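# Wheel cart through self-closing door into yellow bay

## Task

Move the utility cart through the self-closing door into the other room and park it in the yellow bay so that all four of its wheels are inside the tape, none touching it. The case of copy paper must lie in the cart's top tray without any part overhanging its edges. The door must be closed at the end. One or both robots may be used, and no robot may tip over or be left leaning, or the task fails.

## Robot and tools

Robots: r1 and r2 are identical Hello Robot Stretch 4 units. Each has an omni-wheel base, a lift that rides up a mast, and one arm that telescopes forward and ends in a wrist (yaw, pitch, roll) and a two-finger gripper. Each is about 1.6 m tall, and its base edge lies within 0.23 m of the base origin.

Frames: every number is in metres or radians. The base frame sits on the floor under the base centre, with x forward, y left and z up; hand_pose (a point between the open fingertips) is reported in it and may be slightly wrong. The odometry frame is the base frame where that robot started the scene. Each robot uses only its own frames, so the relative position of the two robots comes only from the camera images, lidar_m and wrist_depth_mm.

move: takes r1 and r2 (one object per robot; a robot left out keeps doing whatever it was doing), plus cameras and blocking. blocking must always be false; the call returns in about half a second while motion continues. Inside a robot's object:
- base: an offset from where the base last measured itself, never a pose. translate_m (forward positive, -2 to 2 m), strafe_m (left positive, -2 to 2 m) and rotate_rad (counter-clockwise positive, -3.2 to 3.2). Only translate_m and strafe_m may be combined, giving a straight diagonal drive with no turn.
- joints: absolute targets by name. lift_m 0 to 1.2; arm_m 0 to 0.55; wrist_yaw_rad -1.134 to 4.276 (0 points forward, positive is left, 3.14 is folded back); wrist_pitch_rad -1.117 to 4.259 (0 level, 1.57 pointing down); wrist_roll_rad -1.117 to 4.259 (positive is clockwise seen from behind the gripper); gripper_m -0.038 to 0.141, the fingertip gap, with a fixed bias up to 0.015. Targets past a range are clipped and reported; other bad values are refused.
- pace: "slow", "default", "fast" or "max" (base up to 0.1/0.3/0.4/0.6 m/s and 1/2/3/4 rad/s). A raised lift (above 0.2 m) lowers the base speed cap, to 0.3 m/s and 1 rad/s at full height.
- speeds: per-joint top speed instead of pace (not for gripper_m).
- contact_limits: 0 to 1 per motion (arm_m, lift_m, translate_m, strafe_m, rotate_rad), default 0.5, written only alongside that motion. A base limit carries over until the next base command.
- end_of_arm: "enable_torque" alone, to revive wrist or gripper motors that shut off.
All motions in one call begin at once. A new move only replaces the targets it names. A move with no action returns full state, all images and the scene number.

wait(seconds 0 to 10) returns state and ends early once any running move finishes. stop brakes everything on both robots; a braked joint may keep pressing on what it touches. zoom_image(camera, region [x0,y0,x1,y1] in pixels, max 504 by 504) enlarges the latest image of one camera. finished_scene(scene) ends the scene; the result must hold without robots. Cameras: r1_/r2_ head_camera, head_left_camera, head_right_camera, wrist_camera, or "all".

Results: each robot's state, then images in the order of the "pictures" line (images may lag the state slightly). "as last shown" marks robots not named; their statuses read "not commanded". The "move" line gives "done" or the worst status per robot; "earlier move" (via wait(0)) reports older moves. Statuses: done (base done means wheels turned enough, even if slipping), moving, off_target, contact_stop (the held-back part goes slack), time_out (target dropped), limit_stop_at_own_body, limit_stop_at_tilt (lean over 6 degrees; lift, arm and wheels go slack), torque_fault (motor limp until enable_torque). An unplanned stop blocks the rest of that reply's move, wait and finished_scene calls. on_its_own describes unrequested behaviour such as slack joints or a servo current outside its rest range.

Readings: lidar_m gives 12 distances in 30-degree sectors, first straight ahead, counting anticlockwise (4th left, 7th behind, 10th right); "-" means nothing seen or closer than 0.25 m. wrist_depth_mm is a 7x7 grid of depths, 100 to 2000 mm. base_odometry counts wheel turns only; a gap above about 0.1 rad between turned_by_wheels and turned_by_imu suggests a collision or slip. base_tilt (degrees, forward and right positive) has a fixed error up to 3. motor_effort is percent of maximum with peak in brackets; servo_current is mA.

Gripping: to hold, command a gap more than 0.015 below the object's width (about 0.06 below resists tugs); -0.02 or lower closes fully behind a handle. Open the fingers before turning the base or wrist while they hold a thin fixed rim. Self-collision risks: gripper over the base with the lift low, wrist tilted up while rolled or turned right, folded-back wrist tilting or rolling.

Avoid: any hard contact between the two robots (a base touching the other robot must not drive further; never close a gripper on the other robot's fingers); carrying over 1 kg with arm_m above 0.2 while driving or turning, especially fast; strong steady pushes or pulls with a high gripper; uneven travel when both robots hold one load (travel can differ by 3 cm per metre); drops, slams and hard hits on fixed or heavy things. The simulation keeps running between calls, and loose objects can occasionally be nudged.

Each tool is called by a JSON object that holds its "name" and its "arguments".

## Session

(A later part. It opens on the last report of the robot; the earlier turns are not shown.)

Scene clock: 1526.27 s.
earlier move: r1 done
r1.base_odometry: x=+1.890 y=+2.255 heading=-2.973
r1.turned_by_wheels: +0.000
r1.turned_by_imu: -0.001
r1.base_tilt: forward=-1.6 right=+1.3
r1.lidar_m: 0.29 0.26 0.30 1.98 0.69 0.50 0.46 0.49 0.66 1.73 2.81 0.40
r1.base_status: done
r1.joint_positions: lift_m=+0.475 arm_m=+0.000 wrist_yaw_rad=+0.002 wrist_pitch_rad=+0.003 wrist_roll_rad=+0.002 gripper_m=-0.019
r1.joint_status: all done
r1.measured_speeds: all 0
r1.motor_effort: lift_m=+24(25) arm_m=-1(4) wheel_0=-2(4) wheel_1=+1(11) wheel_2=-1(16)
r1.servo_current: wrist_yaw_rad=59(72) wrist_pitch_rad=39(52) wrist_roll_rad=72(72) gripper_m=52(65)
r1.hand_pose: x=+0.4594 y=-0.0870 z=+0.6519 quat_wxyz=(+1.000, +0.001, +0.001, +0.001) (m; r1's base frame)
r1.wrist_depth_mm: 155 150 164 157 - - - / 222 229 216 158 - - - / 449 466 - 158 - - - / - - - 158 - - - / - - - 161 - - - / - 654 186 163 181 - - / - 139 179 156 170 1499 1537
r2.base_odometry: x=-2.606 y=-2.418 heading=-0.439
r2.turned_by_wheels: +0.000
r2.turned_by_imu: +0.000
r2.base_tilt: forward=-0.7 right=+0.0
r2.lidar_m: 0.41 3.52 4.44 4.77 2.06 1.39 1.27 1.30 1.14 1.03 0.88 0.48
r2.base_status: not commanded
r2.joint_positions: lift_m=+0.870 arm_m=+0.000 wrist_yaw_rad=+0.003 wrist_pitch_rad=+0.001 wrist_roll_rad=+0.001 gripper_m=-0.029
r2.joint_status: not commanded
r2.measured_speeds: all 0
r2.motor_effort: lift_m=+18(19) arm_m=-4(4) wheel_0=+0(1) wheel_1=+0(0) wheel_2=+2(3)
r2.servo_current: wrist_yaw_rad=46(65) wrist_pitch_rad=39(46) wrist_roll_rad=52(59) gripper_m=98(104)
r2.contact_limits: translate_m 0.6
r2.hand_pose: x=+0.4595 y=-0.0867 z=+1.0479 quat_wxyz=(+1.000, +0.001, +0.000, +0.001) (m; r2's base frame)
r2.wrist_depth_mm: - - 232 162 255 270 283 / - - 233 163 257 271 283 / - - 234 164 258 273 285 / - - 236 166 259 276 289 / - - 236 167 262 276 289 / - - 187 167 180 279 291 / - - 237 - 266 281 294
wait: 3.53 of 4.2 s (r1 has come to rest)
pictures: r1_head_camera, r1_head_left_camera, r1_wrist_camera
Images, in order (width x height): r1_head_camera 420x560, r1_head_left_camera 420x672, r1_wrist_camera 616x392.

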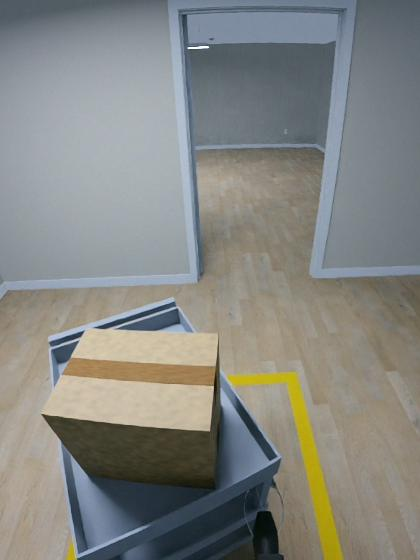

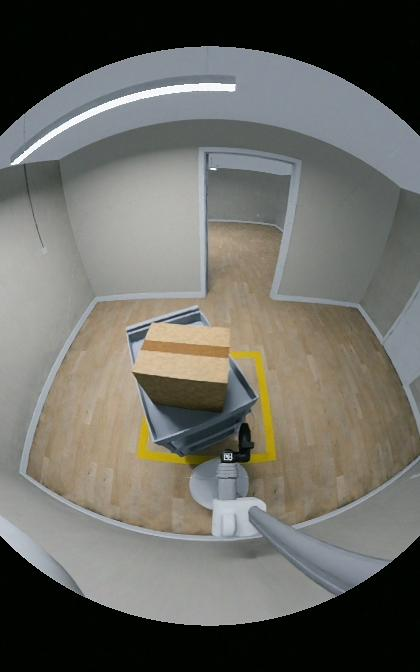

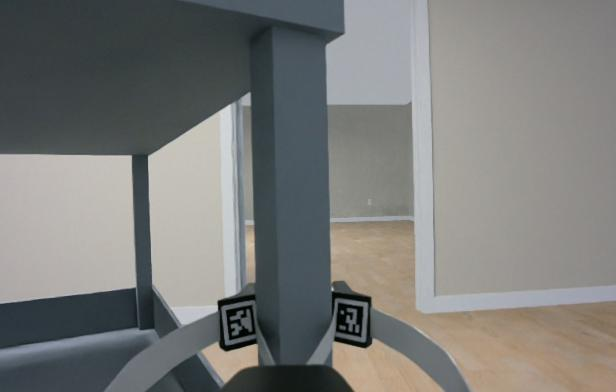

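{"name": "move", "arguments": {"blocking": false, "r1": {"joints": {"gripper_m": 0.1}}}}

{"name": "wait", "arguments": {"seconds": 1.0}}

{"name": "move", "arguments": {"blocking": false, "r1": {"base": {"translate_m": -0.15}}}}

{"name": "wait", "arguments": {"seconds": 1.1}}

{"name": "move", "arguments": {"blocking": false, "r1": {"base": {"rotate_rad": -1.6}}}}

{"name": "wait", "arguments": {"seconds": 1.8, "cameras": ["r1_head_camera", "r1_head_left_camera"]}}

Scene clock: 1572.17 s.
move: r1 moving
r1.base_odometry: x=+1.890 y=+2.255 heading=-2.973
r1.turned_by_wheels: +0.000
r1.turned_by_imu: +0.000
r1.base_tilt: forward=-1.6 right=+1.3
r1.lidar_m: 0.31 0.25 0.28 2.00 0.72 0.48 0.44 0.46 0.67 1.73 2.79 0.41
r1.base_status: not commanded
r1.joint_positions: lift_m=+0.475 arm_m=+0.000 wrist_yaw_rad=+0.002 wrist_pitch_rad=+0.003 wrist_roll_rad=+0.002 gripper_m=+0.005
r1.joint_status: gripper_m moving
r1.measured_speeds: all 0
r1.motor_effort: lift_m=+24(24) arm_m=+4(4) wheel_0=-2(2) wheel_1=+1(1) wheel_2=-1(1)
r1.servo_current: wrist_yaw_rad=59(59) wrist_pitch_rad=39(46) wrist_roll_rad=65(65) gripper_m=72(72)
r1.hand_pose: x=+0.4594 y=-0.0870 z=+0.6519 quat_wxyz=(+1.000, +0.001, +0.001, +0.001) (m; r1's base frame)
r1.wrist_depth_mm: 154 150 163 157 - - - / 222 229 214 158 - - - / 452 466 - 158 - - - / - - - 159 - - - / - - - 161 - - - / - 654 189 162 185 - - / - - 181 156 172 1464 1537
r2: as last shown
r2.base_tilt: forward=-0.6 right=+0.1
r2.lidar_m: 0.39 3.54 4.43 4.75 2.09 1.39 1.27 1.31 1.16 1.05 0.87 0.52
r2.motor_effort: lift_m=+18(18) arm_m=-4(4) wheel_0=-1(1) wheel_1=+0(0) wheel_2=+2(3)
r2.servo_current: wrist_yaw_rad=46(59) wrist_pitch_rad=39(46) wrist_roll_rad=46(65) gripper_m=91(98)
r2.contact_limits: translate_m 0.6
r2.wrist_depth_mm: - - 231 162 255 270 283 / - - 234 163 256 271 286 / - - 235 165 258 273 286 / - - 236 166 260 274 289 / - - 236 167 262 276 290 / - - 187 167 180 278 290 / - - 237 - 266 278 294
pictures: none

Scene clock: 1573.17 s.
earlier move: r1 moving
r1.base_odometry: x=+1.890 y=+2.255 heading=-2.973
r1.turned_by_wheels: +0.000
r1.turned_by_imu: +0.000
r1.base_tilt: forward=-1.6 right=+1.3
r1.lidar_m: 0.29 0.28 0.29 2.00 0.70 0.49 0.45 0.48 0.65 1.71 2.76 0.40
r1.base_status: not commanded
r1.joint_positions: lift_m=+0.475 arm_m=+0.000 wrist_yaw_rad=+0.002 wrist_pitch_rad=+0.003 wrist_roll_rad=+0.002 gripper_m=+0.097
r1.joint_status: gripper_m moving
r1.measured_speeds: all 0
r1.motor_effort: lift_m=+24(24) arm_m=+4(4) wheel_0=-1(2) wheel_1=+1(1) wheel_2=-1(1)
r1.servo_current: wrist_yaw_rad=52(59) wrist_pitch_rad=46(46) wrist_roll_rad=26(65) gripper_m=59(85)
r1.hand_pose: x=+0.4594 y=-0.0870 z=+0.6519 quat_wxyz=(+1.000, +0.001, +0.001, +0.001) (m; r1's base frame)
r1.wrist_depth_mm: 155 150 163 156 - - - / 222 228 213 160 - - - / 452 473 - 157 - - - / - - - 158 - - - / - - - 160 - - - / - 213 197 160 190 - - / - 143 368 145 1537 1430 1537
r2.base_odometry: x=-2.606 y=-2.418 heading=-0.439
r2.turned_by_wheels: +0.000
r2.turned_by_imu: +0.000
r2.base_tilt: forward=-0.7 right=+0.1
r2.lidar_m: 0.38 3.53 4.44 4.76 2.07 1.40 1.27 1.28 1.15 1.03 0.87 0.50
r2.base_status: not commanded
r2.joint_positions: lift_m=+0.870 arm_m=+0.000 wrist_yaw_rad=+0.003 wrist_pitch_rad=+0.001 wrist_roll_rad=+0.001 gripper_m=-0.029
r2.joint_status: not commanded
r2.measured_speeds: all 0
r2.motor_effort: lift_m=+18(19) arm_m=-4(4) wheel_0=+0(1) wheel_1=+0(0) wheel_2=+2(3)
r2.servo_current: wrist_yaw_rad=52(59) wrist_pitch_rad=46(46) wrist_roll_rad=46(65) gripper_m=85(104)
r2.contact_limits: translate_m 0.6
r2.hand_pose: x=+0.4595 y=-0.0867 z=+1.0479 quat_wxyz=(+1.000, +0.001, +0.000, +0.001) (m; r2's base frame)
r2.wrist_depth_mm: - - 231 162 256 268 285 / - - 234 163 257 271 286 / - - 234 164 258 273 286 / - - 236 166 260 274 287 / - - 236 166 262 276 289 / - - 187 167 179 279 291 / - - 236 - 266 279 293
wait: 1.00 s; no rest
pictures: none

Scene clock: 1573.67 s.
earlier move: r1 done
move: r1 moving
r1.base_odometry: x=+1.921 y=+2.261 heading=-2.973
r1.turned_by_wheels: +0.000
r1.turned_by_imu: +0.000
r1.base_tilt: forward=-1.6 right=+1.3
r1.lidar_m: 0.31 0.30 0.32 1.99 0.65 0.47 0.42 0.43 0.64 1.64 2.80 0.44
r1.base_status: translate_m moving
r1.joint_positions: lift_m=+0.475 arm_m=+0.000 wrist_yaw_rad=+0.002 wrist_pitch_rad=+0.003 wrist_roll_rad=+0.002 gripper_m=+0.100
r1.joint_status: all done
r1.measured_speeds: translate_m=-0.122 strafe_m=-0.001 rotate_rad=+0.005 lift_m=+0.000 arm_m=+0.000 wrist_yaw_rad=+0.000 wrist_pitch_rad=+0.000 wrist_roll_rad=+0.000
r1.motor_effort: lift_m=+24(24) arm_m=+4(4) wheel_0=-7(9) wheel_1=-6(6) wheel_2=+8(10)
r1.servo_current: wrist_yaw_rad=72(72) wrist_pitch_rad=39(52) wrist_roll_rad=52(65) gripper_m=39(59)
r1.hand_pose: x=+0.4594 y=-0.0870 z=+0.6519 quat_wxyz=(+1.000, +0.001, +0.001, +0.001) (m; r1's base frame)
r1.wrist_depth_mm: 155 152 164 179 - - - / 222 229 234 186 - - - / 445 466 - 186 - - - / - - - 186 - - - / - - - 186 - - - / - 214 215 187 194 - - / - - 377 145 1499 1397 1576
r2: as last shown
r2.base_tilt: forward=-0.6 right=+0.1
r2.lidar_m: 0.40 3.53 4.43 4.76 2.06 1.39 1.26 1.27 1.12 1.03 0.88 0.50
r2.motor_effort: lift_m=+18(18) arm_m=-4(4) wheel_0=+0(1) wheel_1=+0(1) wheel_2=+2(3)
r2.servo_current: wrist_yaw_rad=52(52) wrist_pitch_rad=39(46) wrist_roll_rad=46(52) gripper_m=98(98)
r2.contact_limits: translate_m 0.6
r2.wrist_depth_mm: - - 233 161 256 270 285 / - - 234 163 258 271 285 / - - 236 164 258 273 286 / - - 236 166 258 274 287 / - - 237 167 262 276 289 / - - 187 167 180 278 291 / - - 237 - 265 278 293
pictures: none

Scene clock: 1574.77 s.
earlier move: r1 moving
r1.base_odometry: x=+2.038 y=+2.281 heading=-2.973
r1.turned_by_wheels: +0.000
r1.turned_by_imu: +0.000
r1.base_tilt: forward=-1.6 right=+1.2
r1.lidar_m: 0.42 0.39 2.12 1.50 0.49 0.33 0.31 0.33 0.47 1.19 2.79 2.60
r1.base_status: translate_m moving
r1.joint_positions: lift_m=+0.475 arm_m=+0.000 wrist_yaw_rad=+0.002 wrist_pitch_rad=+0.003 wrist_roll_rad=+0.002 gripper_m=+0.100
r1.joint_status: all done
r1.measured_speeds: all 0
r1.motor_effort: lift_m=+24(24) arm_m=+4(4) wheel_0=-4(9) wheel_1=-1(7) wheel_2=-1(10)
r1.servo_current: wrist_yaw_rad=46(72) wrist_pitch_rad=46(52) wrist_roll_rad=59(65) gripper_m=39(59)
r1.hand_pose: x=+0.4594 y=-0.0870 z=+0.6519 quat_wxyz=(+1.000, +0.001, +0.001, +0.001) (m; r1's base frame)
r1.wrist_depth_mm: 220 240 267 298 - - - / 224 248 273 297 - - - / 449 466 492 310 - - - / - - - 309 - - - / - - - 314 - - - / - 213 215 317 198 - - / - - - 145 1537 1397 1537
r2.base_odometry: x=-2.606 y=-2.418 heading=-0.439
r2.turned_by_wheels: +0.000
r2.turned_by_imu: +0.000
r2.base_tilt: forward=-0.7 right=+0.0
r2.lidar_m: 0.39 3.53 4.48 4.75 2.04 1.40 1.24 1.29 1.12 1.04 0.87 0.49
r2.base_status: not commanded
r2.joint_positions: lift_m=+0.870 arm_m=+0.000 wrist_yaw_rad=+0.003 wrist_pitch_rad=+0.001 wrist_roll_rad=+0.001 gripper_m=-0.029
r2.joint_status: not commanded
r2.measured_speeds: all 0
r2.motor_effort: lift_m=+18(19) arm_m=-4(4) wheel_0=+0(1) wheel_1=+0(1) wheel_2=+2(3)
r2.servo_current: wrist_yaw_rad=46(59) wrist_pitch_rad=33(46) wrist_roll_rad=46(59) gripper_m=98(98)
r2.contact_limits: translate_m 0.6
r2.hand_pose: x=+0.4595 y=-0.0867 z=+1.0479 quat_wxyz=(+1.000, +0.001, +0.000, +0.001) (m; r2's base frame)
r2.wrist_depth_mm: - - 232 162 256 270 282 / - - 234 163 257 272 283 / - - 235 165 257 273 286 / - - 236 166 260 276 287 / - - 236 166 262 276 289 / - - 187 167 180 279 289 / - - 237 - 267 279 293
wait: 1.10 s; no rest
pictures: none

Scene clock: 1575.27 s.
earlier move: r1 done
move: r1 moving
r1.base_odometry: x=+2.038 y=+2.281 heading=+3.058
r1.turned_by_wheels: -0.251
r1.turned_by_imu: -0.252
r1.base_tilt: forward=-1.6 right=+1.3
r1.lidar_m: 0.49 0.40 0.41 2.01 0.73 0.38 0.31 0.31 0.39 0.66 2.72 2.86
r1.base_status: rotate_rad moving
r1.joint_positions: lift_m=+0.475 arm_m=+0.000 wrist_yaw_rad=+0.001 wrist_pitch_rad=+0.003 wrist_roll_rad=+0.002 gripper_m=+0.100
r1.joint_status: not commanded
r1.measured_speeds: translate_m=+0.001 strafe_m=-0.001 rotate_rad=-0.979 lift_m=+0.000 arm_m=+0.000 wrist_yaw_rad=+0.000 wrist_pitch_rad=+0.000 wrist_roll_rad=+0.000
r1.motor_effort: lift_m=+24(24) arm_m=+4(4) wheel_0=+9(9) wheel_1=+6(9) wheel_2=+7(7)
r1.servo_current: wrist_yaw_rad=39(65) wrist_pitch_rad=46(46) wrist_roll_rad=33(65) gripper_m=39(46)
r1.hand_pose: x=+0.4594 y=-0.0870 z=+0.6519 quat_wxyz=(+1.000, +0.001, +0.001, +0.001) (m; r1's base frame)
r1.wrist_depth_mm: 257 289 - - - - - / 258 291 - - - - - / 445 327 - - - - - / - - - - - - - / - - - - - - - / - 224 214 - 198 - - / - 185 1499 145 1537 1397 1537
r2: as last shown
r2.base_tilt: forward=-0.7 right=+0.1
r2.lidar_m: 0.40 3.51 4.44 4.76 2.07 1.37 1.26 1.29 1.16 1.04 0.88 0.51
r2.motor_effort: lift_m=+18(18) arm_m=-4(4) wheel_0=-1(1) wheel_1=+0(0) wheel_2=+3(3)
r2.servo_current: wrist_yaw_rad=39(59) wrist_pitch_rad=39(39) wrist_roll_rad=39(59) gripper_m=98(98)
r2.contact_limits: translate_m 0.6
r2.wrist_depth_mm: - - 232 161 255 268 283 / - - 234 163 257 271 286 / - - 235 164 258 273 286 / - - 236 166 259 273 287 / - - 236 167 260 277 290 / - - 186 167 180 279 290 / - - 237 - 266 279 293
pictures: none

Scene clock: 1576.87 s.
earlier move: r1 done
r1.base_odometry: x=+2.038 y=+2.281 heading=+1.710
r1.turned_by_wheels: -1.348
r1.turned_by_imu: -1.356
r1.base_tilt: forward=-1.6 right=+1.3
r1.lidar_m: 1.09 2.78 2.59 0.43 0.39 2.13 1.67 0.51 0.35 0.30 0.32 0.45
r1.base_status: done
r1.joint_positions: lift_m=+0.475 arm_m=+0.000 wrist_yaw_rad=+0.002 wrist_pitch_rad=+0.003 wrist_roll_rad=+0.002 gripper_m=+0.100
r1.joint_status: not commanded
r1.measured_speeds: all 0
r1.motor_effort: lift_m=+24(24) arm_m=+0(4) wheel_0=+2(10) wheel_1=+2(9) wheel_2=+1(8)
r1.servo_current: wrist_yaw_rad=46(65) wrist_pitch_rad=46(52) wrist_roll_rad=46(72) gripper_m=46(46)
r1.hand_pose: x=+0.4594 y=-0.0870 z=+0.6520 quat_wxyz=(+1.000, +0.001, +0.001, +0.001) (m; r1's base frame)
r1.wrist_depth_mm: - - - - - 427 324 / - - - - - 430 315 / - - - - - 433 329 / - - - - - 439 319 / - - - - - 442 319 / - - 216 - 189 392 332 / 1661 1464 1464 145 - 394 319
r2.base_odometry: x=-2.606 y=-2.418 heading=-0.439
r2.turned_by_wheels: +0.000
r2.turned_by_imu: +0.000
r2.base_tilt: forward=-0.7 right=+0.0
r2.lidar_m: 0.40 3.53 4.43 4.76 2.04 1.38 1.26 1.29 1.12 1.04 0.85 0.49
r2.base_status: not commanded
r2.joint_positions: lift_m=+0.870 arm_m=+0.000 wrist_yaw_rad=+0.003 wrist_pitch_rad=+0.001 wrist_roll_rad=+0.001 gripper_m=-0.029
r2.joint_status: not commanded
r2.measured_speeds: all 0
r2.motor_effort: lift_m=+18(19) arm_m=-4(4) wheel_0=+0(1) wheel_1=+0(0) wheel_2=+3(3)
r2.servo_current: wrist_yaw_rad=33(59) wrist_pitch_rad=33(46) wrist_roll_rad=59(65) gripper_m=98(104)
r2.contact_limits: translate_m 0.6
r2.hand_pose: x=+0.4595 y=-0.0867 z=+1.0479 quat_wxyz=(+1.000, +0.001, +0.000, +0.001) (m; r2's base frame)
r2.wrist_depth_mm: - - 233 161 256 270 285 / - - 233 163 257 272 285 / - - 234 164 259 272 286 / - - 236 166 260 276 287 / - - 236 167 260 274 290 / - - 187 167 180 278 291 / - - 237 - 265 279 294
wait: 1.60 of 1.8 s (r1 has come to rest)
pictures: r1_head_camera, r1_head_left_camera
Images, in order (width x height): r1_head_camera 420x560, r1_head_left_camera 420x672.

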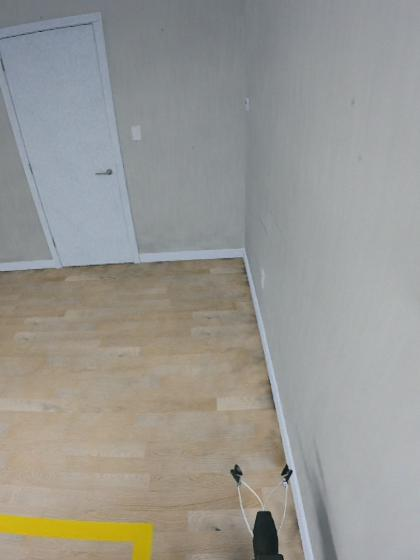

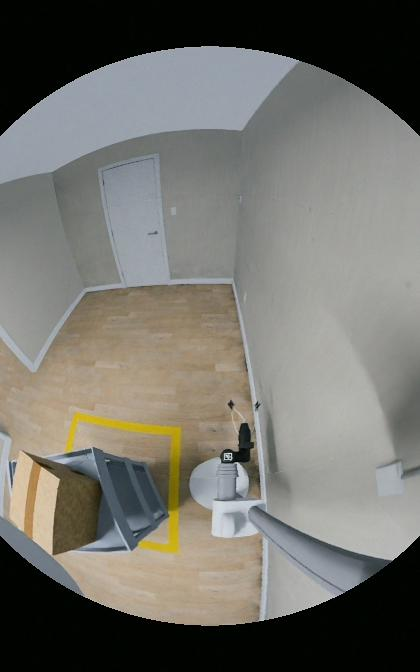

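{"name": "move", "arguments": {"blocking": false, "r1": {"base":{"translate_m":-0.5},"joints":{"gripper_m":-0.02}}, "cameras": ["r1_head_camera","r1_head_left_camera","r1_head_right_camera"]}}

{"name": "wait", "arguments": {"seconds": 3, "cameras": ["r1_head_camera","r1_head_left_camera","r1_head_right_camera","r1_wrist_camera"]}}

Scene clock: 1626.63 s.
move: r1 moving
r1.base_odometry: x=+2.042 y=+2.250 heading=+1.710
r1.turned_by_wheels: +0.000
r1.turned_by_imu: -0.001
r1.base_tilt: forward=-1.6 right=+1.3
r1.lidar_m: 1.10 2.80 2.62 0.41 0.37 2.09 1.69 0.49 0.35 0.31 0.32 0.43
r1.base_status: translate_m moving
r1.joint_positions: lift_m=+0.475 arm_m=+0.000 wrist_yaw_rad=+0.002 wrist_pitch_rad=+0.003 wrist_roll_rad=+0.002 gripper_m=+0.084
r1.joint_status: gripper_m moving
r1.measured_speeds: translate_m=-0.121 strafe_m=+0.000 rotate_rad=-0.002 lift_m=+0.000 arm_m=+0.000 wrist_yaw_rad=+0.000 wrist_pitch_rad=+0.000 wrist_roll_rad=+0.000
r1.motor_effort: lift_m=+24(24) arm_m=-3(4) wheel_0=-5(8) wheel_1=-7(8) wheel_2=+9(9)
r1.servo_current: wrist_yaw_rad=59(72) wrist_pitch_rad=33(52) wrist_roll_rad=46(59) gripper_m=98(98)
r1.hand_pose: x=+0.4594 y=-0.0870 z=+0.6520 quat_wxyz=(+1.000, +0.001, +0.001, +0.001) (m; r1's base frame)
r1.wrist_depth_mm: - - - - - 433 315 / - - - - - 439 317 / - - - - - 442 336 / - - - - - 445 338 / - - - - - 455 338 / - - 212 - 190 421 340 / 1661 1464 1464 144 - 399 340
r2: as last shown
r2.base_tilt: forward=-0.6 right=+0.1
r2.lidar_m: 0.39 3.55 4.48 4.76 2.06 1.40 1.26 1.27 1.13 1.02 0.90 0.47
r2.motor_effort: lift_m=+18(18) arm_m=-4(4) wheel_0=+0(1) wheel_1=+0(0) wheel_2=+2(3)
r2.servo_current: wrist_yaw_rad=33(52) wrist_pitch_rad=39(39) wrist_roll_rad=39(59) gripper_m=104(104)
r2.contact_limits: translate_m 0.6
r2.wrist_depth_mm: - - 232 161 255 270 283 / - - 234 163 256 271 285 / - - 235 165 258 273 285 / - - 236 166 259 274 286 / - - 237 167 262 274 287 / - - 187 167 179 279 290 / - - 236 - 266 281 294
pictures: r1_head_camera, r1_head_left_camera, r1_head_right_camera
Images, in order (width x height): r1_head_camera 420x560, r1_head_left_camera 420x672, r1_head_right_camera 420x672.

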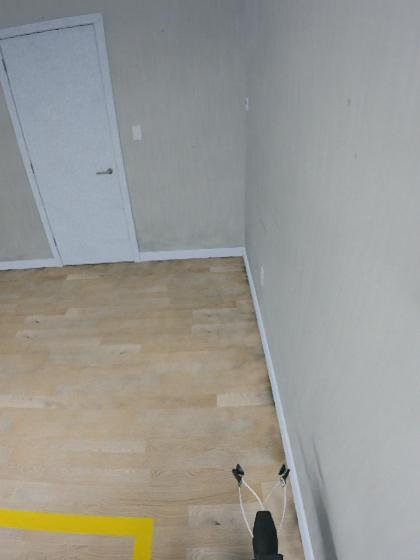

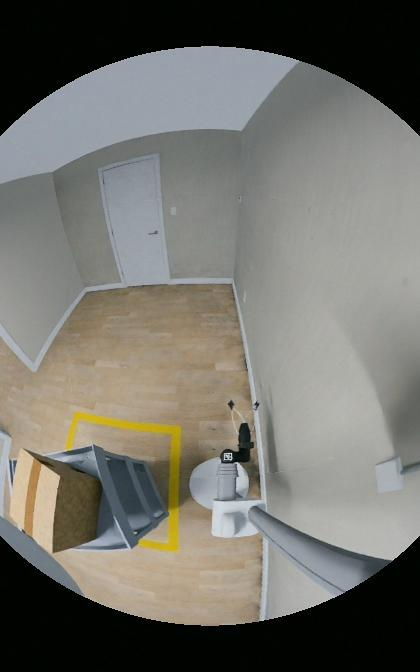

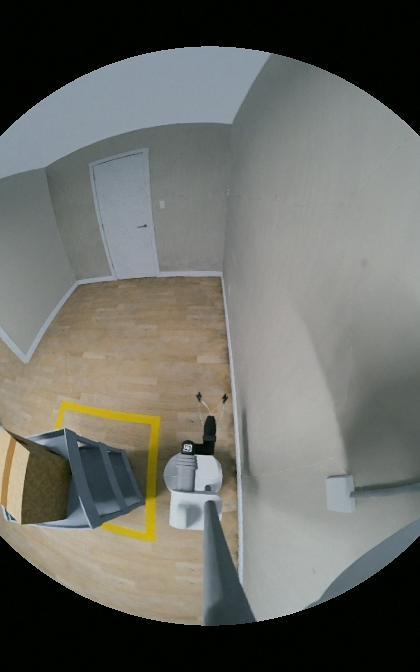

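Scene clock: 1629.30 s.
earlier move: r1 done
r1.base_odometry: x=+2.107 y=+1.786 heading=+1.710
r1.turned_by_wheels: +0.000
r1.turned_by_imu: +0.000
r1.base_tilt: forward=-1.6 right=+1.3
r1.lidar_m: 1.18 0.67 0.38 0.46 2.28 1.59 1.50 0.55 0.37 0.34 0.34 0.48
r1.base_status: done
r1.joint_positions: lift_m=+0.475 arm_m=+0.000 wrist_yaw_rad=+0.002 wrist_pitch_rad=+0.003 wrist_roll_rad=+0.002 gripper_m=-0.019
r1.joint_status: all done
r1.measured_speeds: all 0
r1.motor_effort: lift_m=+24(24) arm_m=-4(4) wheel_0=-3(10) wheel_1=-2(8) wheel_2=+0(10)
r1.servo_current: wrist_yaw_rad=59(72) wrist_pitch_rad=46(59) wrist_roll_rad=52(78) gripper_m=59(130)
r1.hand_pose: x=+0.4594 y=-0.0870 z=+0.6520 quat_wxyz=(+1.000, +0.001, +0.001, +0.001) (m; r1's base frame)
r1.wrist_depth_mm: - - - - - 480 364 / - - - - - 480 368 / - - - - - 462 373 / - - - - - 492 377 / - - - - - 496 375 / - - - 198 171 500 359 / 1661 1576 178 184 144 445 377
r2.base_odometry: x=-2.606 y=-2.418 heading=-0.439
r2.turned_by_wheels: +0.000
r2.turned_by_imu: +0.000
r2.base_tilt: forward=-0.7 right=+0.1
r2.lidar_m: 0.40 3.52 4.46 4.76 2.09 1.40 1.26 1.28 1.15 1.04 0.87 0.49
r2.base_status: not commanded
r2.joint_positions: lift_m=+0.870 arm_m=+0.000 wrist_yaw_rad=+0.003 wrist_pitch_rad=+0.001 wrist_roll_rad=+0.001 gripper_m=-0.029
r2.joint_status: not commanded
r2.measured_speeds: all 0
r2.motor_effort: lift_m=+18(19) arm_m=-4(4) wheel_0=+0(1) wheel_1=+0(1) wheel_2=+2(3)
r2.servo_current: wrist_yaw_rad=46(59) wrist_pitch_rad=46(46) wrist_roll_rad=52(59) gripper_m=98(104)
r2.contact_limits: translate_m 0.6
r2.hand_pose: x=+0.4595 y=-0.0867 z=+1.0479 quat_wxyz=(+1.000, +0.001, +0.000, +0.001) (m; r2's base frame)
r2.wrist_depth_mm: - - 232 162 255 268 283 / - - 233 163 256 271 285 / - - 233 164 258 273 287 / - - 236 166 259 276 287 / - - 236 166 262 274 289 / - - 187 167 180 281 290 / - - 237 - 265 281 293
wait: 2.67 of 3 s (r1 has come to rest)
pictures: r1_head_camera, r1_head_left_camera, r1_head_right_camera, r1_wrist_camera
Images, in order (width x height): r1_head_camera 420x560, r1_head_left_camera 420x672, r1_head_right_camera 420x672, r1_wrist_camera 616x392.

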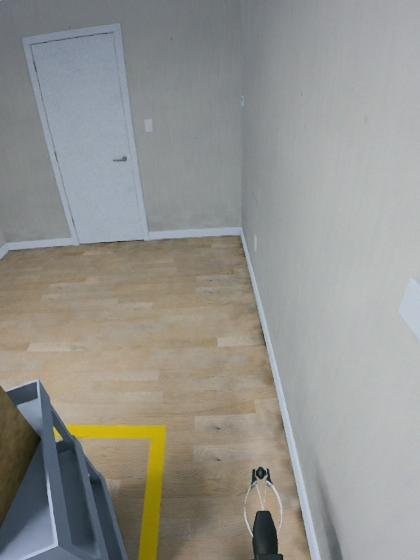

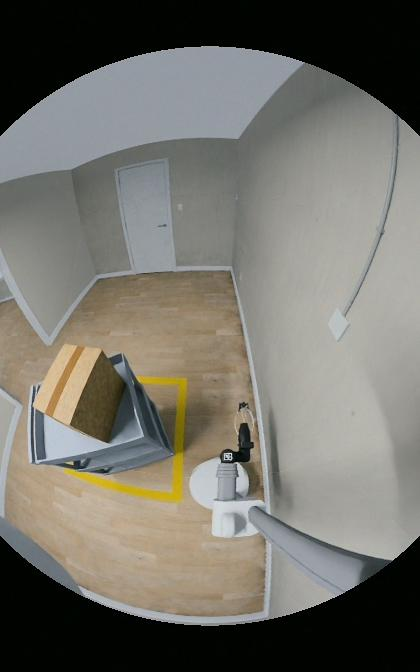

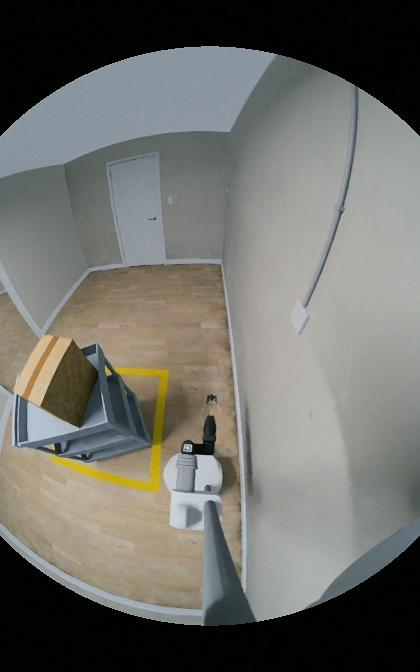

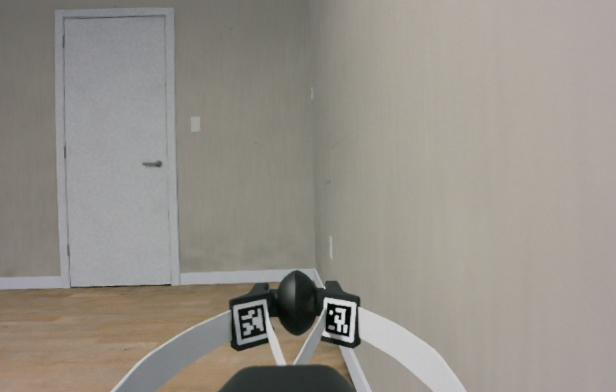

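{"name": "move", "arguments": {"blocking": false, "r1": {"base":{"translate_m":-0.56,"strafe_m":0.43},"joints":{"lift_m":0.66}}}}

{"name": "wait", "arguments": {"seconds": 5, "cameras": ["r1_head_left_camera"]}}

{"name": "move", "arguments": {"blocking": false, "r1": {"base":{"rotate_rad":0.5}}}}

{"name": "wait", "arguments": {"seconds": 3, "cameras": ["r1_head_camera","r1_head_left_camera","r1_head_right_camera","r1_wrist_camera"]}}

Scene clock: 1651.83 s.
move: r1 moving
r1.base_odometry: x=+2.091 y=+1.756 heading=+1.710
r1.turned_by_wheels: +0.000
r1.turned_by_imu: +0.000
r1.base_tilt: forward=-1.6 right=+1.2
r1.lidar_m: 1.21 0.57 0.37 0.50 2.21 1.58 1.47 0.57 0.40 0.35 0.37 0.52
r1.base_status: translate_m moving; strafe_m moving
r1.joint_positions: lift_m=+0.512 arm_m=+0.000 wrist_yaw_rad=+0.002 wrist_pitch_rad=+0.003 wrist_roll_rad=+0.002 gripper_m=-0.019
r1.joint_status: lift_m moving
r1.measured_speeds: translate_m=-0.105 strafe_m=+0.081 rotate_rad=-0.001 lift_m=+0.146 arm_m=+0.000 wrist_yaw_rad=+0.000 wrist_pitch_rad=+0.000 wrist_roll_rad=+0.000
r1.motor_effort: lift_m=+27(27) arm_m=-4(4) wheel_0=-9(10) wheel_1=+4(6) wheel_2=+8(9)
r1.servo_current: wrist_yaw_rad=39(52) wrist_pitch_rad=39(46) wrist_roll_rad=59(59) gripper_m=46(59)
r1.hand_pose: x=+0.4594 y=-0.0870 z=+0.6898 quat_wxyz=(+1.000, +0.001, +0.001, +0.001) (m; r1's base frame)
r1.wrist_depth_mm: - - - - - 488 375 / - - - - - 496 394 / - - - - - 504 384 / - - - - - 500 382 / - - - - - 508 384 / - - - 198 170 504 410 / 1756 1661 179 184 144 449 407
r2: as last shown
r2.lidar_m: 0.36 3.55 4.45 4.76 2.06 1.37 1.26 1.30 1.13 1.04 0.89 0.50
r2.motor_effort: lift_m=+18(19) arm_m=-4(4) wheel_0=+0(1) wheel_1=+0(0) wheel_2=+2(3)
r2.servo_current: wrist_yaw_rad=52(65) wrist_pitch_rad=39(39) wrist_roll_rad=46(59) gripper_m=91(98)
r2.contact_limits: translate_m 0.6
r2.wrist_depth_mm: - - 231 162 255 271 283 / - - 233 163 259 272 283 / - - 235 164 258 273 286 / - - 236 166 259 274 289 / - - 237 166 262 276 291 / - - 187 167 180 278 291 / - - 237 - 265 279 293
pictures: none

Scene clock: 1655.10 s.
earlier move: r1 done
r1.base_odometry: x=+1.759 y=+1.171 heading=+1.710
r1.turned_by_wheels: +0.000
r1.turned_by_imu: +0.002
r1.base_tilt: forward=-1.6 right=+1.3
r1.lidar_m: 0.62 0.59 0.64 1.97 1.47 1.02 0.96 1.02 0.85 0.78 0.82 1.09
r1.base_status: done
r1.joint_positions: lift_m=+0.660 arm_m=+0.000 wrist_yaw_rad=+0.002 wrist_pitch_rad=+0.003 wrist_roll_rad=+0.002 gripper_m=-0.019
r1.joint_status: all done
r1.measured_speeds: all 0
r1.motor_effort: lift_m=+25(28) arm_m=-3(4) wheel_0=-1(11) wheel_1=+2(8) wheel_2=+0(9)
r1.servo_current: wrist_yaw_rad=39(72) wrist_pitch_rad=46(52) wrist_roll_rad=52(72) gripper_m=52(59)
r1.hand_pose: x=+0.4594 y=-0.0870 z=+0.8369 quat_wxyz=(+1.000, +0.001, +0.001, +0.001) (m; r1's base frame)
r1.wrist_depth_mm: - - - - - - - / 459 462 - - - - - / 469 459 - - - - - / 462 466 715 - - - - / - - - - - - - / - - 210 198 181 - - / - - 164 180 154 - -
r2.base_odometry: x=-2.606 y=-2.418 heading=-0.439
r2.turned_by_wheels: +0.000
r2.turned_by_imu: +0.000
r2.base_tilt: forward=-0.6 right=+0.1
r2.lidar_m: 0.40 3.52 4.47 4.75 2.06 1.39 1.26 1.25 1.14 1.03 0.90 0.49
r2.base_status: not commanded
r2.joint_positions: lift_m=+0.870 arm_m=+0.000 wrist_yaw_rad=+0.003 wrist_pitch_rad=+0.001 wrist_roll_rad=+0.001 gripper_m=-0.029
r2.joint_status: not commanded
r2.measured_speeds: all 0
r2.motor_effort: lift_m=+18(19) arm_m=-4(4) wheel_0=-1(1) wheel_1=+0(0) wheel_2=+3(3)
r2.servo_current: wrist_yaw_rad=33(65) wrist_pitch_rad=39(52) wrist_roll_rad=52(59) gripper_m=91(104)
r2.contact_limits: translate_m 0.6
r2.hand_pose: x=+0.4595 y=-0.0867 z=+1.0479 quat_wxyz=(+1.000, +0.001, +0.000, +0.001) (m; r2's base frame)
r2.wrist_depth_mm: - - 232 161 256 270 283 / - - 234 163 257 271 286 / - - 235 164 257 272 286 / - - 236 166 259 276 287 / - - 237 167 260 276 290 / - - 187 166 180 279 290 / - - 238 - 265 279 294
wait: 3.27 of 5 s (r1 has come to rest)
pictures: r1_head_left_camera
Images, in order (width x height): r1_head_left_camera 420x672.

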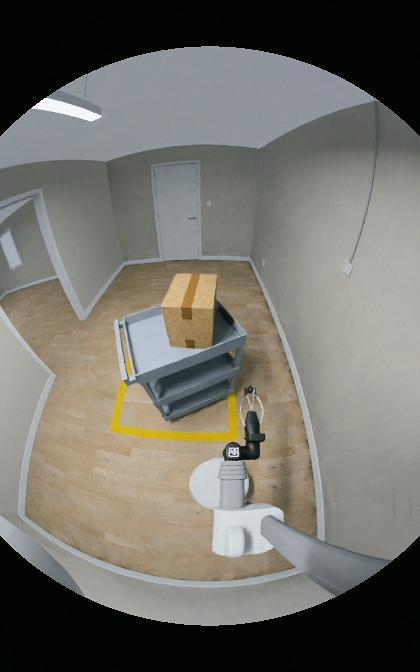

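Scene clock: 1655.60 s.
move: r1 moving
r1.base_odometry: x=+1.759 y=+1.171 heading=+1.962
r1.turned_by_wheels: +0.252
r1.turned_by_imu: +0.253
r1.base_tilt: forward=-1.6 right=+1.3
r1.lidar_m: 0.60 0.60 1.99 1.96 1.18 0.97 0.96 0.97 0.78 0.78 0.91 0.70
r1.base_status: rotate_rad moving
r1.joint_positions: lift_m=+0.660 arm_m=+0.000 wrist_yaw_rad=+0.002 wrist_pitch_rad=+0.003 wrist_roll_rad=+0.002 gripper_m=-0.019
r1.joint_status: not commanded
r1.measured_speeds: translate_m=+0.000 strafe_m=+0.000 rotate_rad=+0.973 lift_m=+0.000 arm_m=+0.000 wrist_yaw_rad=+0.000 wrist_pitch_rad=+0.000 wrist_roll_rad=+0.000
r1.motor_effort: lift_m=+25(25) arm_m=-3(4) wheel_0=-8(8) wheel_1=-5(7) wheel_2=-7(8)
r1.servo_current: wrist_yaw_rad=33(65) wrist_pitch_rad=46(46) wrist_roll_rad=65(65) gripper_m=52(59)
r1.hand_pose: x=+0.4594 y=-0.0870 z=+0.8369 quat_wxyz=(+1.000, +0.001, +0.001, +0.001) (m; r1's base frame)
r1.wrist_depth_mm: - - - - - - - / - 512 484 627 - - - / - 512 484 615 - - - / - 521 488 539 - - - / - - - - 484 - - / 370 - 404 198 462 - - / 1983 - 163 165 154 1863 -
r2: as last shown
r2.base_tilt: forward=-0.7 right=+0.0
r2.lidar_m: 0.40 3.52 4.47 4.77 2.09 1.40 1.27 1.30 1.13 1.05 0.86 0.50
r2.motor_effort: lift_m=+18(19) arm_m=-4(4) wheel_0=-1(1) wheel_1=+0(0) wheel_2=+2(3)
r2.servo_current: wrist_yaw_rad=46(52) wrist_pitch_rad=33(39) wrist_roll_rad=52(59) gripper_m=91(98)
r2.contact_limits: translate_m 0.6
r2.wrist_depth_mm: - - 232 162 254 270 283 / - - 233 163 257 272 285 / - - 236 165 257 272 286 / - - 236 166 260 274 286 / - - 236 166 262 274 289 / - - 187 167 179 279 290 / - - 237 - 266 278 294
pictures: none

Scene clock: 1656.40 s.
earlier move: r1 done
r1.base_odometry: x=+1.759 y=+1.171 heading=+2.210
r1.turned_by_wheels: +0.248
r1.turned_by_imu: +0.250
r1.base_tilt: forward=-1.6 right=+1.3
r1.lidar_m: 0.59 0.61 1.96 1.50 1.03 0.97 0.98 0.87 0.80 0.82 1.08 0.61
r1.base_status: done
r1.joint_positions: lift_m=+0.660 arm_m=+0.000 wrist_yaw_rad=+0.001 wrist_pitch_rad=+0.003 wrist_roll_rad=+0.002 gripper_m=-0.019
r1.joint_status: not commanded
r1.measured_speeds: all 0
r1.motor_effort: lift_m=+24(25) arm_m=-4(4) wheel_0=-1(8) wheel_1=+1(7) wheel_2=+1(8)
r1.servo_current: wrist_yaw_rad=39(65) wrist_pitch_rad=46(46) wrist_roll_rad=59(65) gripper_m=59(59)
r1.hand_pose: x=+0.4594 y=-0.0870 z=+0.8369 quat_wxyz=(+1.000, +0.001, +0.001, +0.001) (m; r1's base frame)
r1.wrist_depth_mm: - - - - - - - / - - - 517 455 585 - / - - - 517 452 564 - / - - - 517 455 564 - / - - - - - - - / - 392 208 199 382 - - / 1983 397 163 147 144 1863 1921
r2.base_odometry: x=-2.606 y=-2.418 heading=-0.439
r2.turned_by_wheels: +0.000
r2.turned_by_imu: +0.000
r2.base_tilt: forward=-0.6 right=+0.0
r2.lidar_m: 0.40 3.52 4.46 4.76 2.04 1.41 1.26 1.28 1.13 1.03 0.86 0.50
r2.base_status: not commanded
r2.joint_positions: lift_m=+0.870 arm_m=+0.000 wrist_yaw_rad=+0.003 wrist_pitch_rad=+0.001 wrist_roll_rad=+0.001 gripper_m=-0.029
r2.joint_status: not commanded
r2.measured_speeds: all 0
r2.motor_effort: lift_m=+18(19) arm_m=-4(4) wheel_0=+0(1) wheel_1=+0(1) wheel_2=+3(3)
r2.servo_current: wrist_yaw_rad=46(59) wrist_pitch_rad=39(46) wrist_roll_rad=52(59) gripper_m=98(104)
r2.contact_limits: translate_m 0.6
r2.hand_pose: x=+0.4595 y=-0.0867 z=+1.0479 quat_wxyz=(+1.000, +0.001, +0.000, +0.001) (m; r2's base frame)
r2.wrist_depth_mm: - - 232 161 256 270 285 / - - 233 163 258 272 285 / - - 234 164 258 273 287 / - - 236 166 259 273 286 / - - 236 167 262 274 290 / - - 187 167 180 279 291 / - - 236 - 266 278 296
wait: 0.80 of 3 s (r1 has come to rest)
pictures: r1_head_camera, r1_head_left_camera, r1_head_right_camera, r1_wrist_camera
Images, in order (width x height): r1_head_camera 420x560, r1_head_left_camera 420x672, r1_head_right_camera 420x672, r1_wrist_camera 616x392.

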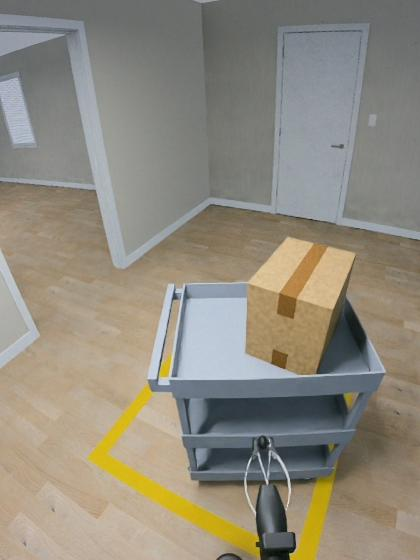

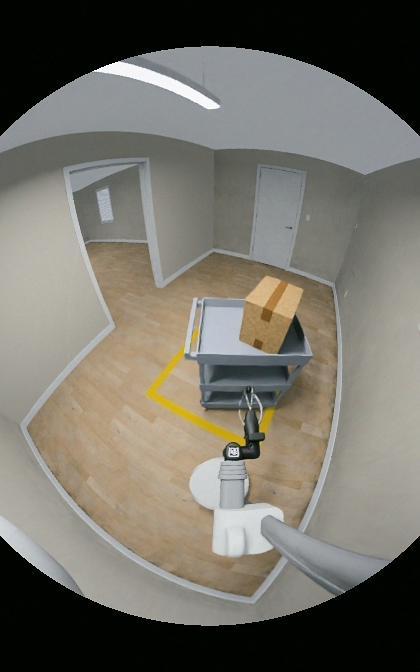

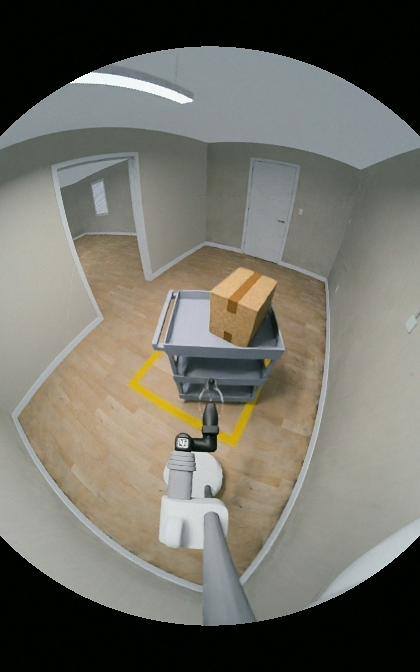

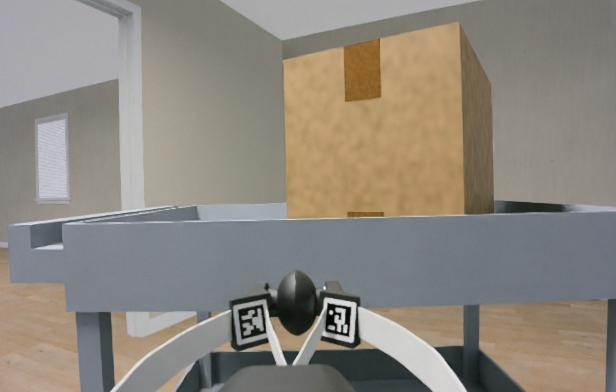

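{"name": "zoom_image", "arguments": {"camera": "r1_head_camera", "region": [80, 340, 400, 560]}}

{"name": "zoom_image", "arguments": {"camera": "r1_head_right_camera", "region": [110, 310, 310, 470]}}

Scaled by 1.575 from the camera's 420x560 image, which has a finer 600x800 frame.

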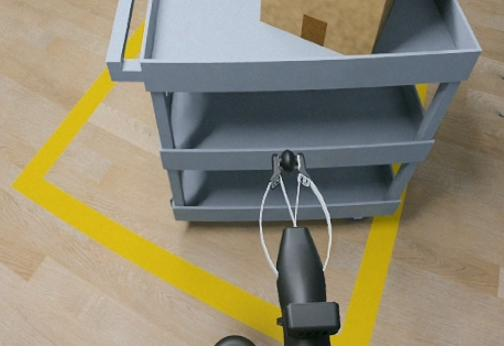

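Scaled by 2.520 from the camera's 420x672 image, which has a finer 600x960 frame.

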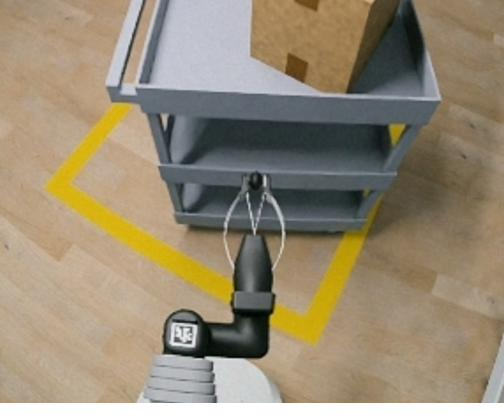

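{"name": "move", "arguments": {"blocking": false, "r1": {"base":{"strafe_m":-0.05,"translate_m":0.1},"joints":{"lift_m":0.64}}}}

{"name": "wait", "arguments": {"seconds": 2}}

{"name": "move", "arguments": {"blocking": false, "r1": {"base":{"translate_m":0.25},"pace":"slow","contact_limits":{"translate_m":0.6}}}}

{"name": "wait", "arguments": {"seconds": 5, "cameras": ["r1_head_camera","r1_head_right_camera","r1_wrist_camera"]}}

Scene clock: 1688.50 s.
move: r1 moving
r1.base_odometry: x=+1.753 y=+1.206 heading=+2.210
r1.turned_by_wheels: +0.000
r1.turned_by_imu: +0.000
r1.base_tilt: forward=-1.6 right=+1.3
r1.lidar_m: 0.55 0.60 1.97 1.54 1.05 0.98 1.03 0.86 0.79 0.80 1.06 0.59
r1.base_status: translate_m moving; strafe_m moving
r1.joint_positions: lift_m=+0.641 arm_m=+0.000 wrist_yaw_rad=+0.001 wrist_pitch_rad=+0.003 wrist_roll_rad=+0.002 gripper_m=-0.019
r1.joint_status: lift_m moving
r1.measured_speeds: translate_m=+0.121 strafe_m=-0.060 rotate_rad=+0.002 lift_m=-0.009 arm_m=+0.000 wrist_yaw_rad=+0.000 wrist_pitch_rad=+0.000 wrist_roll_rad=+0.000
r1.motor_effort: lift_m=+12(24) arm_m=-3(4) wheel_0=+11(11) wheel_1=+3(5) wheel_2=-9(10)
r1.servo_current: wrist_yaw_rad=52(65) wrist_pitch_rad=46(52) wrist_roll_rad=46(65) gripper_m=59(59)
r1.hand_pose: x=+0.4594 y=-0.0870 z=+0.8180 quat_wxyz=(+1.000, +0.001, +0.001, +0.001) (m; r1's base frame)
r1.wrist_depth_mm: - - - - 421 - - / - - - 484 424 574 - / - - - 484 427 554 - / - - - 488 427 455 - / 359 - - - - - - / 382 - 359 198 359 - - / 1808 1983 163 146 144 1808 1921
r2: as last shown
r2.base_tilt: forward=-0.6 right=+0.1
r2.lidar_m: 0.40 3.51 4.48 4.77 2.04 1.37 1.29 1.30 1.15 1.04 0.87 0.51
r2.motor_effort: lift_m=+18(18) arm_m=-4(4) wheel_0=+0(1) wheel_1=+0(0) wheel_2=+3(3)
r2.servo_current: wrist_yaw_rad=52(59) wrist_pitch_rad=46(46) wrist_roll_rad=46(59) gripper_m=98(98)
r2.contact_limits: translate_m 0.6
r2.wrist_depth_mm: - - 232 162 256 270 283 / - - 234 163 257 270 285 / - - 235 164 258 273 286 / - - 235 166 259 274 289 / - - 237 167 262 277 290 / - - 187 167 180 278 290 / - - 237 - 266 279 293
pictures: none

Scene clock: 1689.57 s.
earlier move: r1 done
r1.base_odometry: x=+1.740 y=+1.281 heading=+2.210
r1.turned_by_wheels: +0.000
r1.turned_by_imu: -0.001
r1.base_tilt: forward=-1.5 right=+1.3
r1.lidar_m: 0.47 0.52 1.96 1.68 1.14 1.08 1.11 0.85 0.80 0.81 1.07 0.52
r1.base_status: done
r1.joint_positions: lift_m=+0.641 arm_m=+0.000 wrist_yaw_rad=+0.001 wrist_pitch_rad=+0.003 wrist_roll_rad=+0.002 gripper_m=-0.019
r1.joint_status: all done
r1.measured_speeds: all 0
r1.motor_effort: lift_m=+13(24) arm_m=-3(4) wheel_0=+0(11) wheel_1=+2(5) wheel_2=+0(10)
r1.servo_current: wrist_yaw_rad=39(65) wrist_pitch_rad=46(52) wrist_roll_rad=52(65) gripper_m=52(59)
r1.hand_pose: x=+0.4594 y=-0.0870 z=+0.8179 quat_wxyz=(+1.000, +0.001, +0.001, +0.001) (m; r1's base frame)
r1.wrist_depth_mm: - - - 387 338 439 - / - - - 389 342 424 - / - - - 387 343 504 - / - - - 389 343 500 - / - - - - - - - / 287 286 188 198 283 283 - / - 1983 163 166 144 1983 1863
r2.base_odometry: x=-2.606 y=-2.418 heading=-0.439
r2.turned_by_wheels: +0.000
r2.turned_by_imu: +0.000
r2.base_tilt: forward=-0.6 right=+0.0
r2.lidar_m: 0.40 3.53 4.47 4.77 2.07 1.38 1.27 1.30 1.13 1.02 0.88 0.53
r2.base_status: not commanded
r2.joint_positions: lift_m=+0.870 arm_m=+0.000 wrist_yaw_rad=+0.003 wrist_pitch_rad=+0.001 wrist_roll_rad=+0.001 gripper_m=-0.029
r2.joint_status: not commanded
r2.measured_speeds: all 0
r2.motor_effort: lift_m=+18(18) arm_m=-4(4) wheel_0=+0(1) wheel_1=+0(1) wheel_2=+3(3)
r2.servo_current: wrist_yaw_rad=52(59) wrist_pitch_rad=39(46) wrist_roll_rad=46(59) gripper_m=91(98)
r2.contact_limits: translate_m 0.6
r2.hand_pose: x=+0.4595 y=-0.0867 z=+1.0479 quat_wxyz=(+1.000, +0.001, +0.000, +0.001) (m; r2's base frame)
r2.wrist_depth_mm: - - 233 162 256 270 285 / - - 233 163 258 271 283 / - - 234 164 258 272 286 / - - 236 166 260 274 289 / - - 236 166 263 276 290 / - - 187 167 180 279 290 / - - 238 - 266 279 293
wait: 1.07 of 2 s (r1 has come to rest)
pictures: none

Scene clock: 1690.07 s.
move: r1 moving
r1.base_odometry: x=+1.732 y=+1.291 heading=+2.211
r1.turned_by_wheels: +0.000
r1.turned_by_imu: +0.000
r1.base_tilt: forward=-1.6 right=+1.2
r1.lidar_m: 0.48 0.50 1.96 1.69 1.16 1.07 1.11 0.86 0.81 0.81 1.06 0.51
r1.base_status: translate_m moving
r1.joint_positions: lift_m=+0.641 arm_m=+0.000 wrist_yaw_rad=+0.001 wrist_pitch_rad=+0.003 wrist_roll_rad=+0.002 gripper_m=-0.019
r1.joint_status: not commanded
r1.measured_speeds: translate_m=+0.048 strafe_m=+0.000 rotate_rad=+0.000 lift_m=+0.000 arm_m=+0.000 wrist_yaw_rad=+0.000 wrist_pitch_rad=+0.000 wrist_roll_rad=+0.000
r1.motor_effort: lift_m=+12(13) arm_m=-4(4) wheel_0=+4(7) wheel_1=+5(5) wheel_2=-5(7)
r1.servo_current: wrist_yaw_rad=46(52) wrist_pitch_rad=46(46) wrist_roll_rad=59(59) gripper_m=52(59)
r1.contact_limits: translate_m 0.6
r1.hand_pose: x=+0.4594 y=-0.0870 z=+0.8179 quat_wxyz=(+1.000, +0.001, +0.001, +0.001) (m; r1's base frame)
r1.wrist_depth_mm: - - - 373 330 399 - / - - - 379 332 392 - / - - - 375 332 462 - / - - - 382 336 455 - / - - - - - - - / 276 276 187 199 181 273 273 / - 1983 171 165 144 1808 1921
r2: as last shown
r2.base_tilt: forward=-0.6 right=+0.1
r2.lidar_m: 0.38 3.52 4.44 4.75 2.07 1.37 1.24 1.31 1.14 1.06 0.89 0.48
r2.motor_effort: lift_m=+18(18) arm_m=-4(4) wheel_0=-1(1) wheel_1=+0(0) wheel_2=+2(3)
r2.servo_current: wrist_yaw_rad=52(59) wrist_pitch_rad=39(46) wrist_roll_rad=39(59) gripper_m=91(98)
r2.contact_limits: translate_m 0.6
r2.wrist_depth_mm: - - 233 161 256 270 285 / - - 233 163 258 271 285 / - - 235 165 260 273 286 / - - 236 165 259 274 289 / - - 237 167 262 276 289 / - - 187 167 179 279 290 / - - 236 - 266 278 294
pictures: none

Scene clock: 1693.33 s.
earlier move: r1 done
r1.base_odometry: x=+1.591 y=+1.482 heading=+2.210
r1.turned_by_wheels: +0.000
r1.turned_by_imu: -0.001
r1.base_tilt: forward=-1.6 right=+1.3
r1.lidar_m: 0.45 0.50 1.87 1.92 1.39 1.30 1.33 0.96 0.91 0.93 0.59 0.46
r1.base_status: done
r1.joint_positions: lift_m=+0.641 arm_m=+0.000 wrist_yaw_rad=-0.003 wrist_pitch_rad=+0.003 wrist_roll_rad=+0.002 gripper_m=-0.019
r1.joint_status: not commanded
r1.measured_speeds: all 0
r1.motor_effort: lift_m=+12(13) arm_m=+4(5) wheel_0=+3(10) wheel_1=+3(8) wheel_2=-4(12)
r1.servo_current: wrist_yaw_rad=46(72) wrist_pitch_rad=46(52) wrist_roll_rad=46(65) gripper_m=46(59)
r1.contact_limits: translate_m 0.6
r1.hand_pose: x=+0.4589 y=-0.0883 z=+0.8179 quat_wxyz=(+1.000, +0.001, +0.001, -0.002) (m; r1's base frame)
r1.wrist_depth_mm: - - - 373 320 282 259 / - - - 375 324 283 264 / - - - 379 325 285 265 / - - - 377 325 285 267 / - - - - - - - / 248 - 183 199 178 - - / 1756 245 183 185 155 224 1661
r2.base_odometry: x=-2.606 y=-2.418 heading=-0.439
r2.turned_by_wheels: +0.000
r2.turned_by_imu: +0.000
r2.base_tilt: forward=-0.6 right=+0.1
r2.lidar_m: 0.40 3.52 4.46 4.75 2.09 1.40 1.27 1.31 1.11 1.05 0.89 0.50
r2.base_status: not commanded
r2.joint_positions: lift_m=+0.870 arm_m=+0.000 wrist_yaw_rad=+0.003 wrist_pitch_rad=+0.001 wrist_roll_rad=+0.001 gripper_m=-0.029
r2.joint_status: not commanded
r2.measured_speeds: all 0
r2.motor_effort: lift_m=+18(19) arm_m=-4(4) wheel_0=-1(1) wheel_1=+0(0) wheel_2=+3(3)
r2.servo_current: wrist_yaw_rad=39(59) wrist_pitch_rad=46(46) wrist_roll_rad=46(59) gripper_m=98(104)
r2.contact_limits: translate_m 0.6
r2.hand_pose: x=+0.4595 y=-0.0867 z=+1.0479 quat_wxyz=(+1.000, +0.001, +0.000, +0.001) (m; r2's base frame)
r2.wrist_depth_mm: - - 232 162 256 270 285 / - - 234 163 257 271 285 / - - 236 164 259 273 286 / - - 236 166 259 274 289 / - - 236 167 262 276 290 / - - 187 167 179 279 291 / - - 237 - 266 279 293
wait: 3.27 of 5 s (r1 has come to rest)
pictures: r1_head_camera, r1_head_right_camera, r1_wrist_camera
Images, in order (width x height): r1_head_camera 420x560, r1_head_right_camera 420x672, r1_wrist_camera 616x392.

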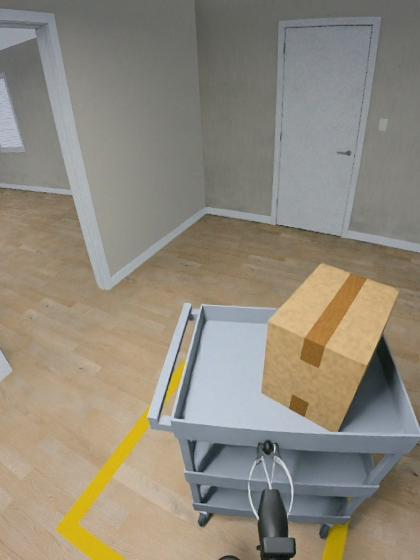

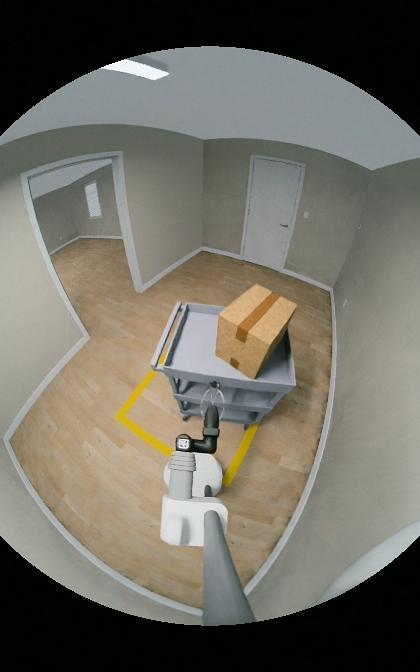

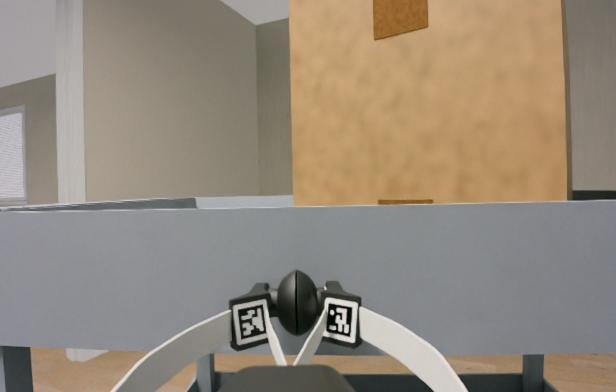

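{"name": "zoom_image", "arguments": {"camera": "r1_head_camera", "region": [30, 360, 420, 560]}}

{"name": "zoom_image", "arguments": {"camera": "r1_head_right_camera", "region": [100, 290, 310, 500]}}

Scaled by 1.292 from the camera's 420x560 image, which has a finer 600x800 frame.

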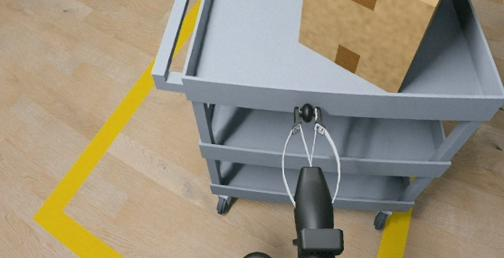

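Scaled by 2.400 from the camera's 420x672 image, which has a finer 600x960 frame.

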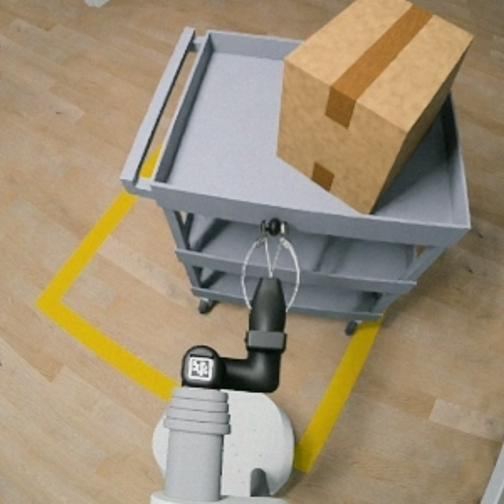

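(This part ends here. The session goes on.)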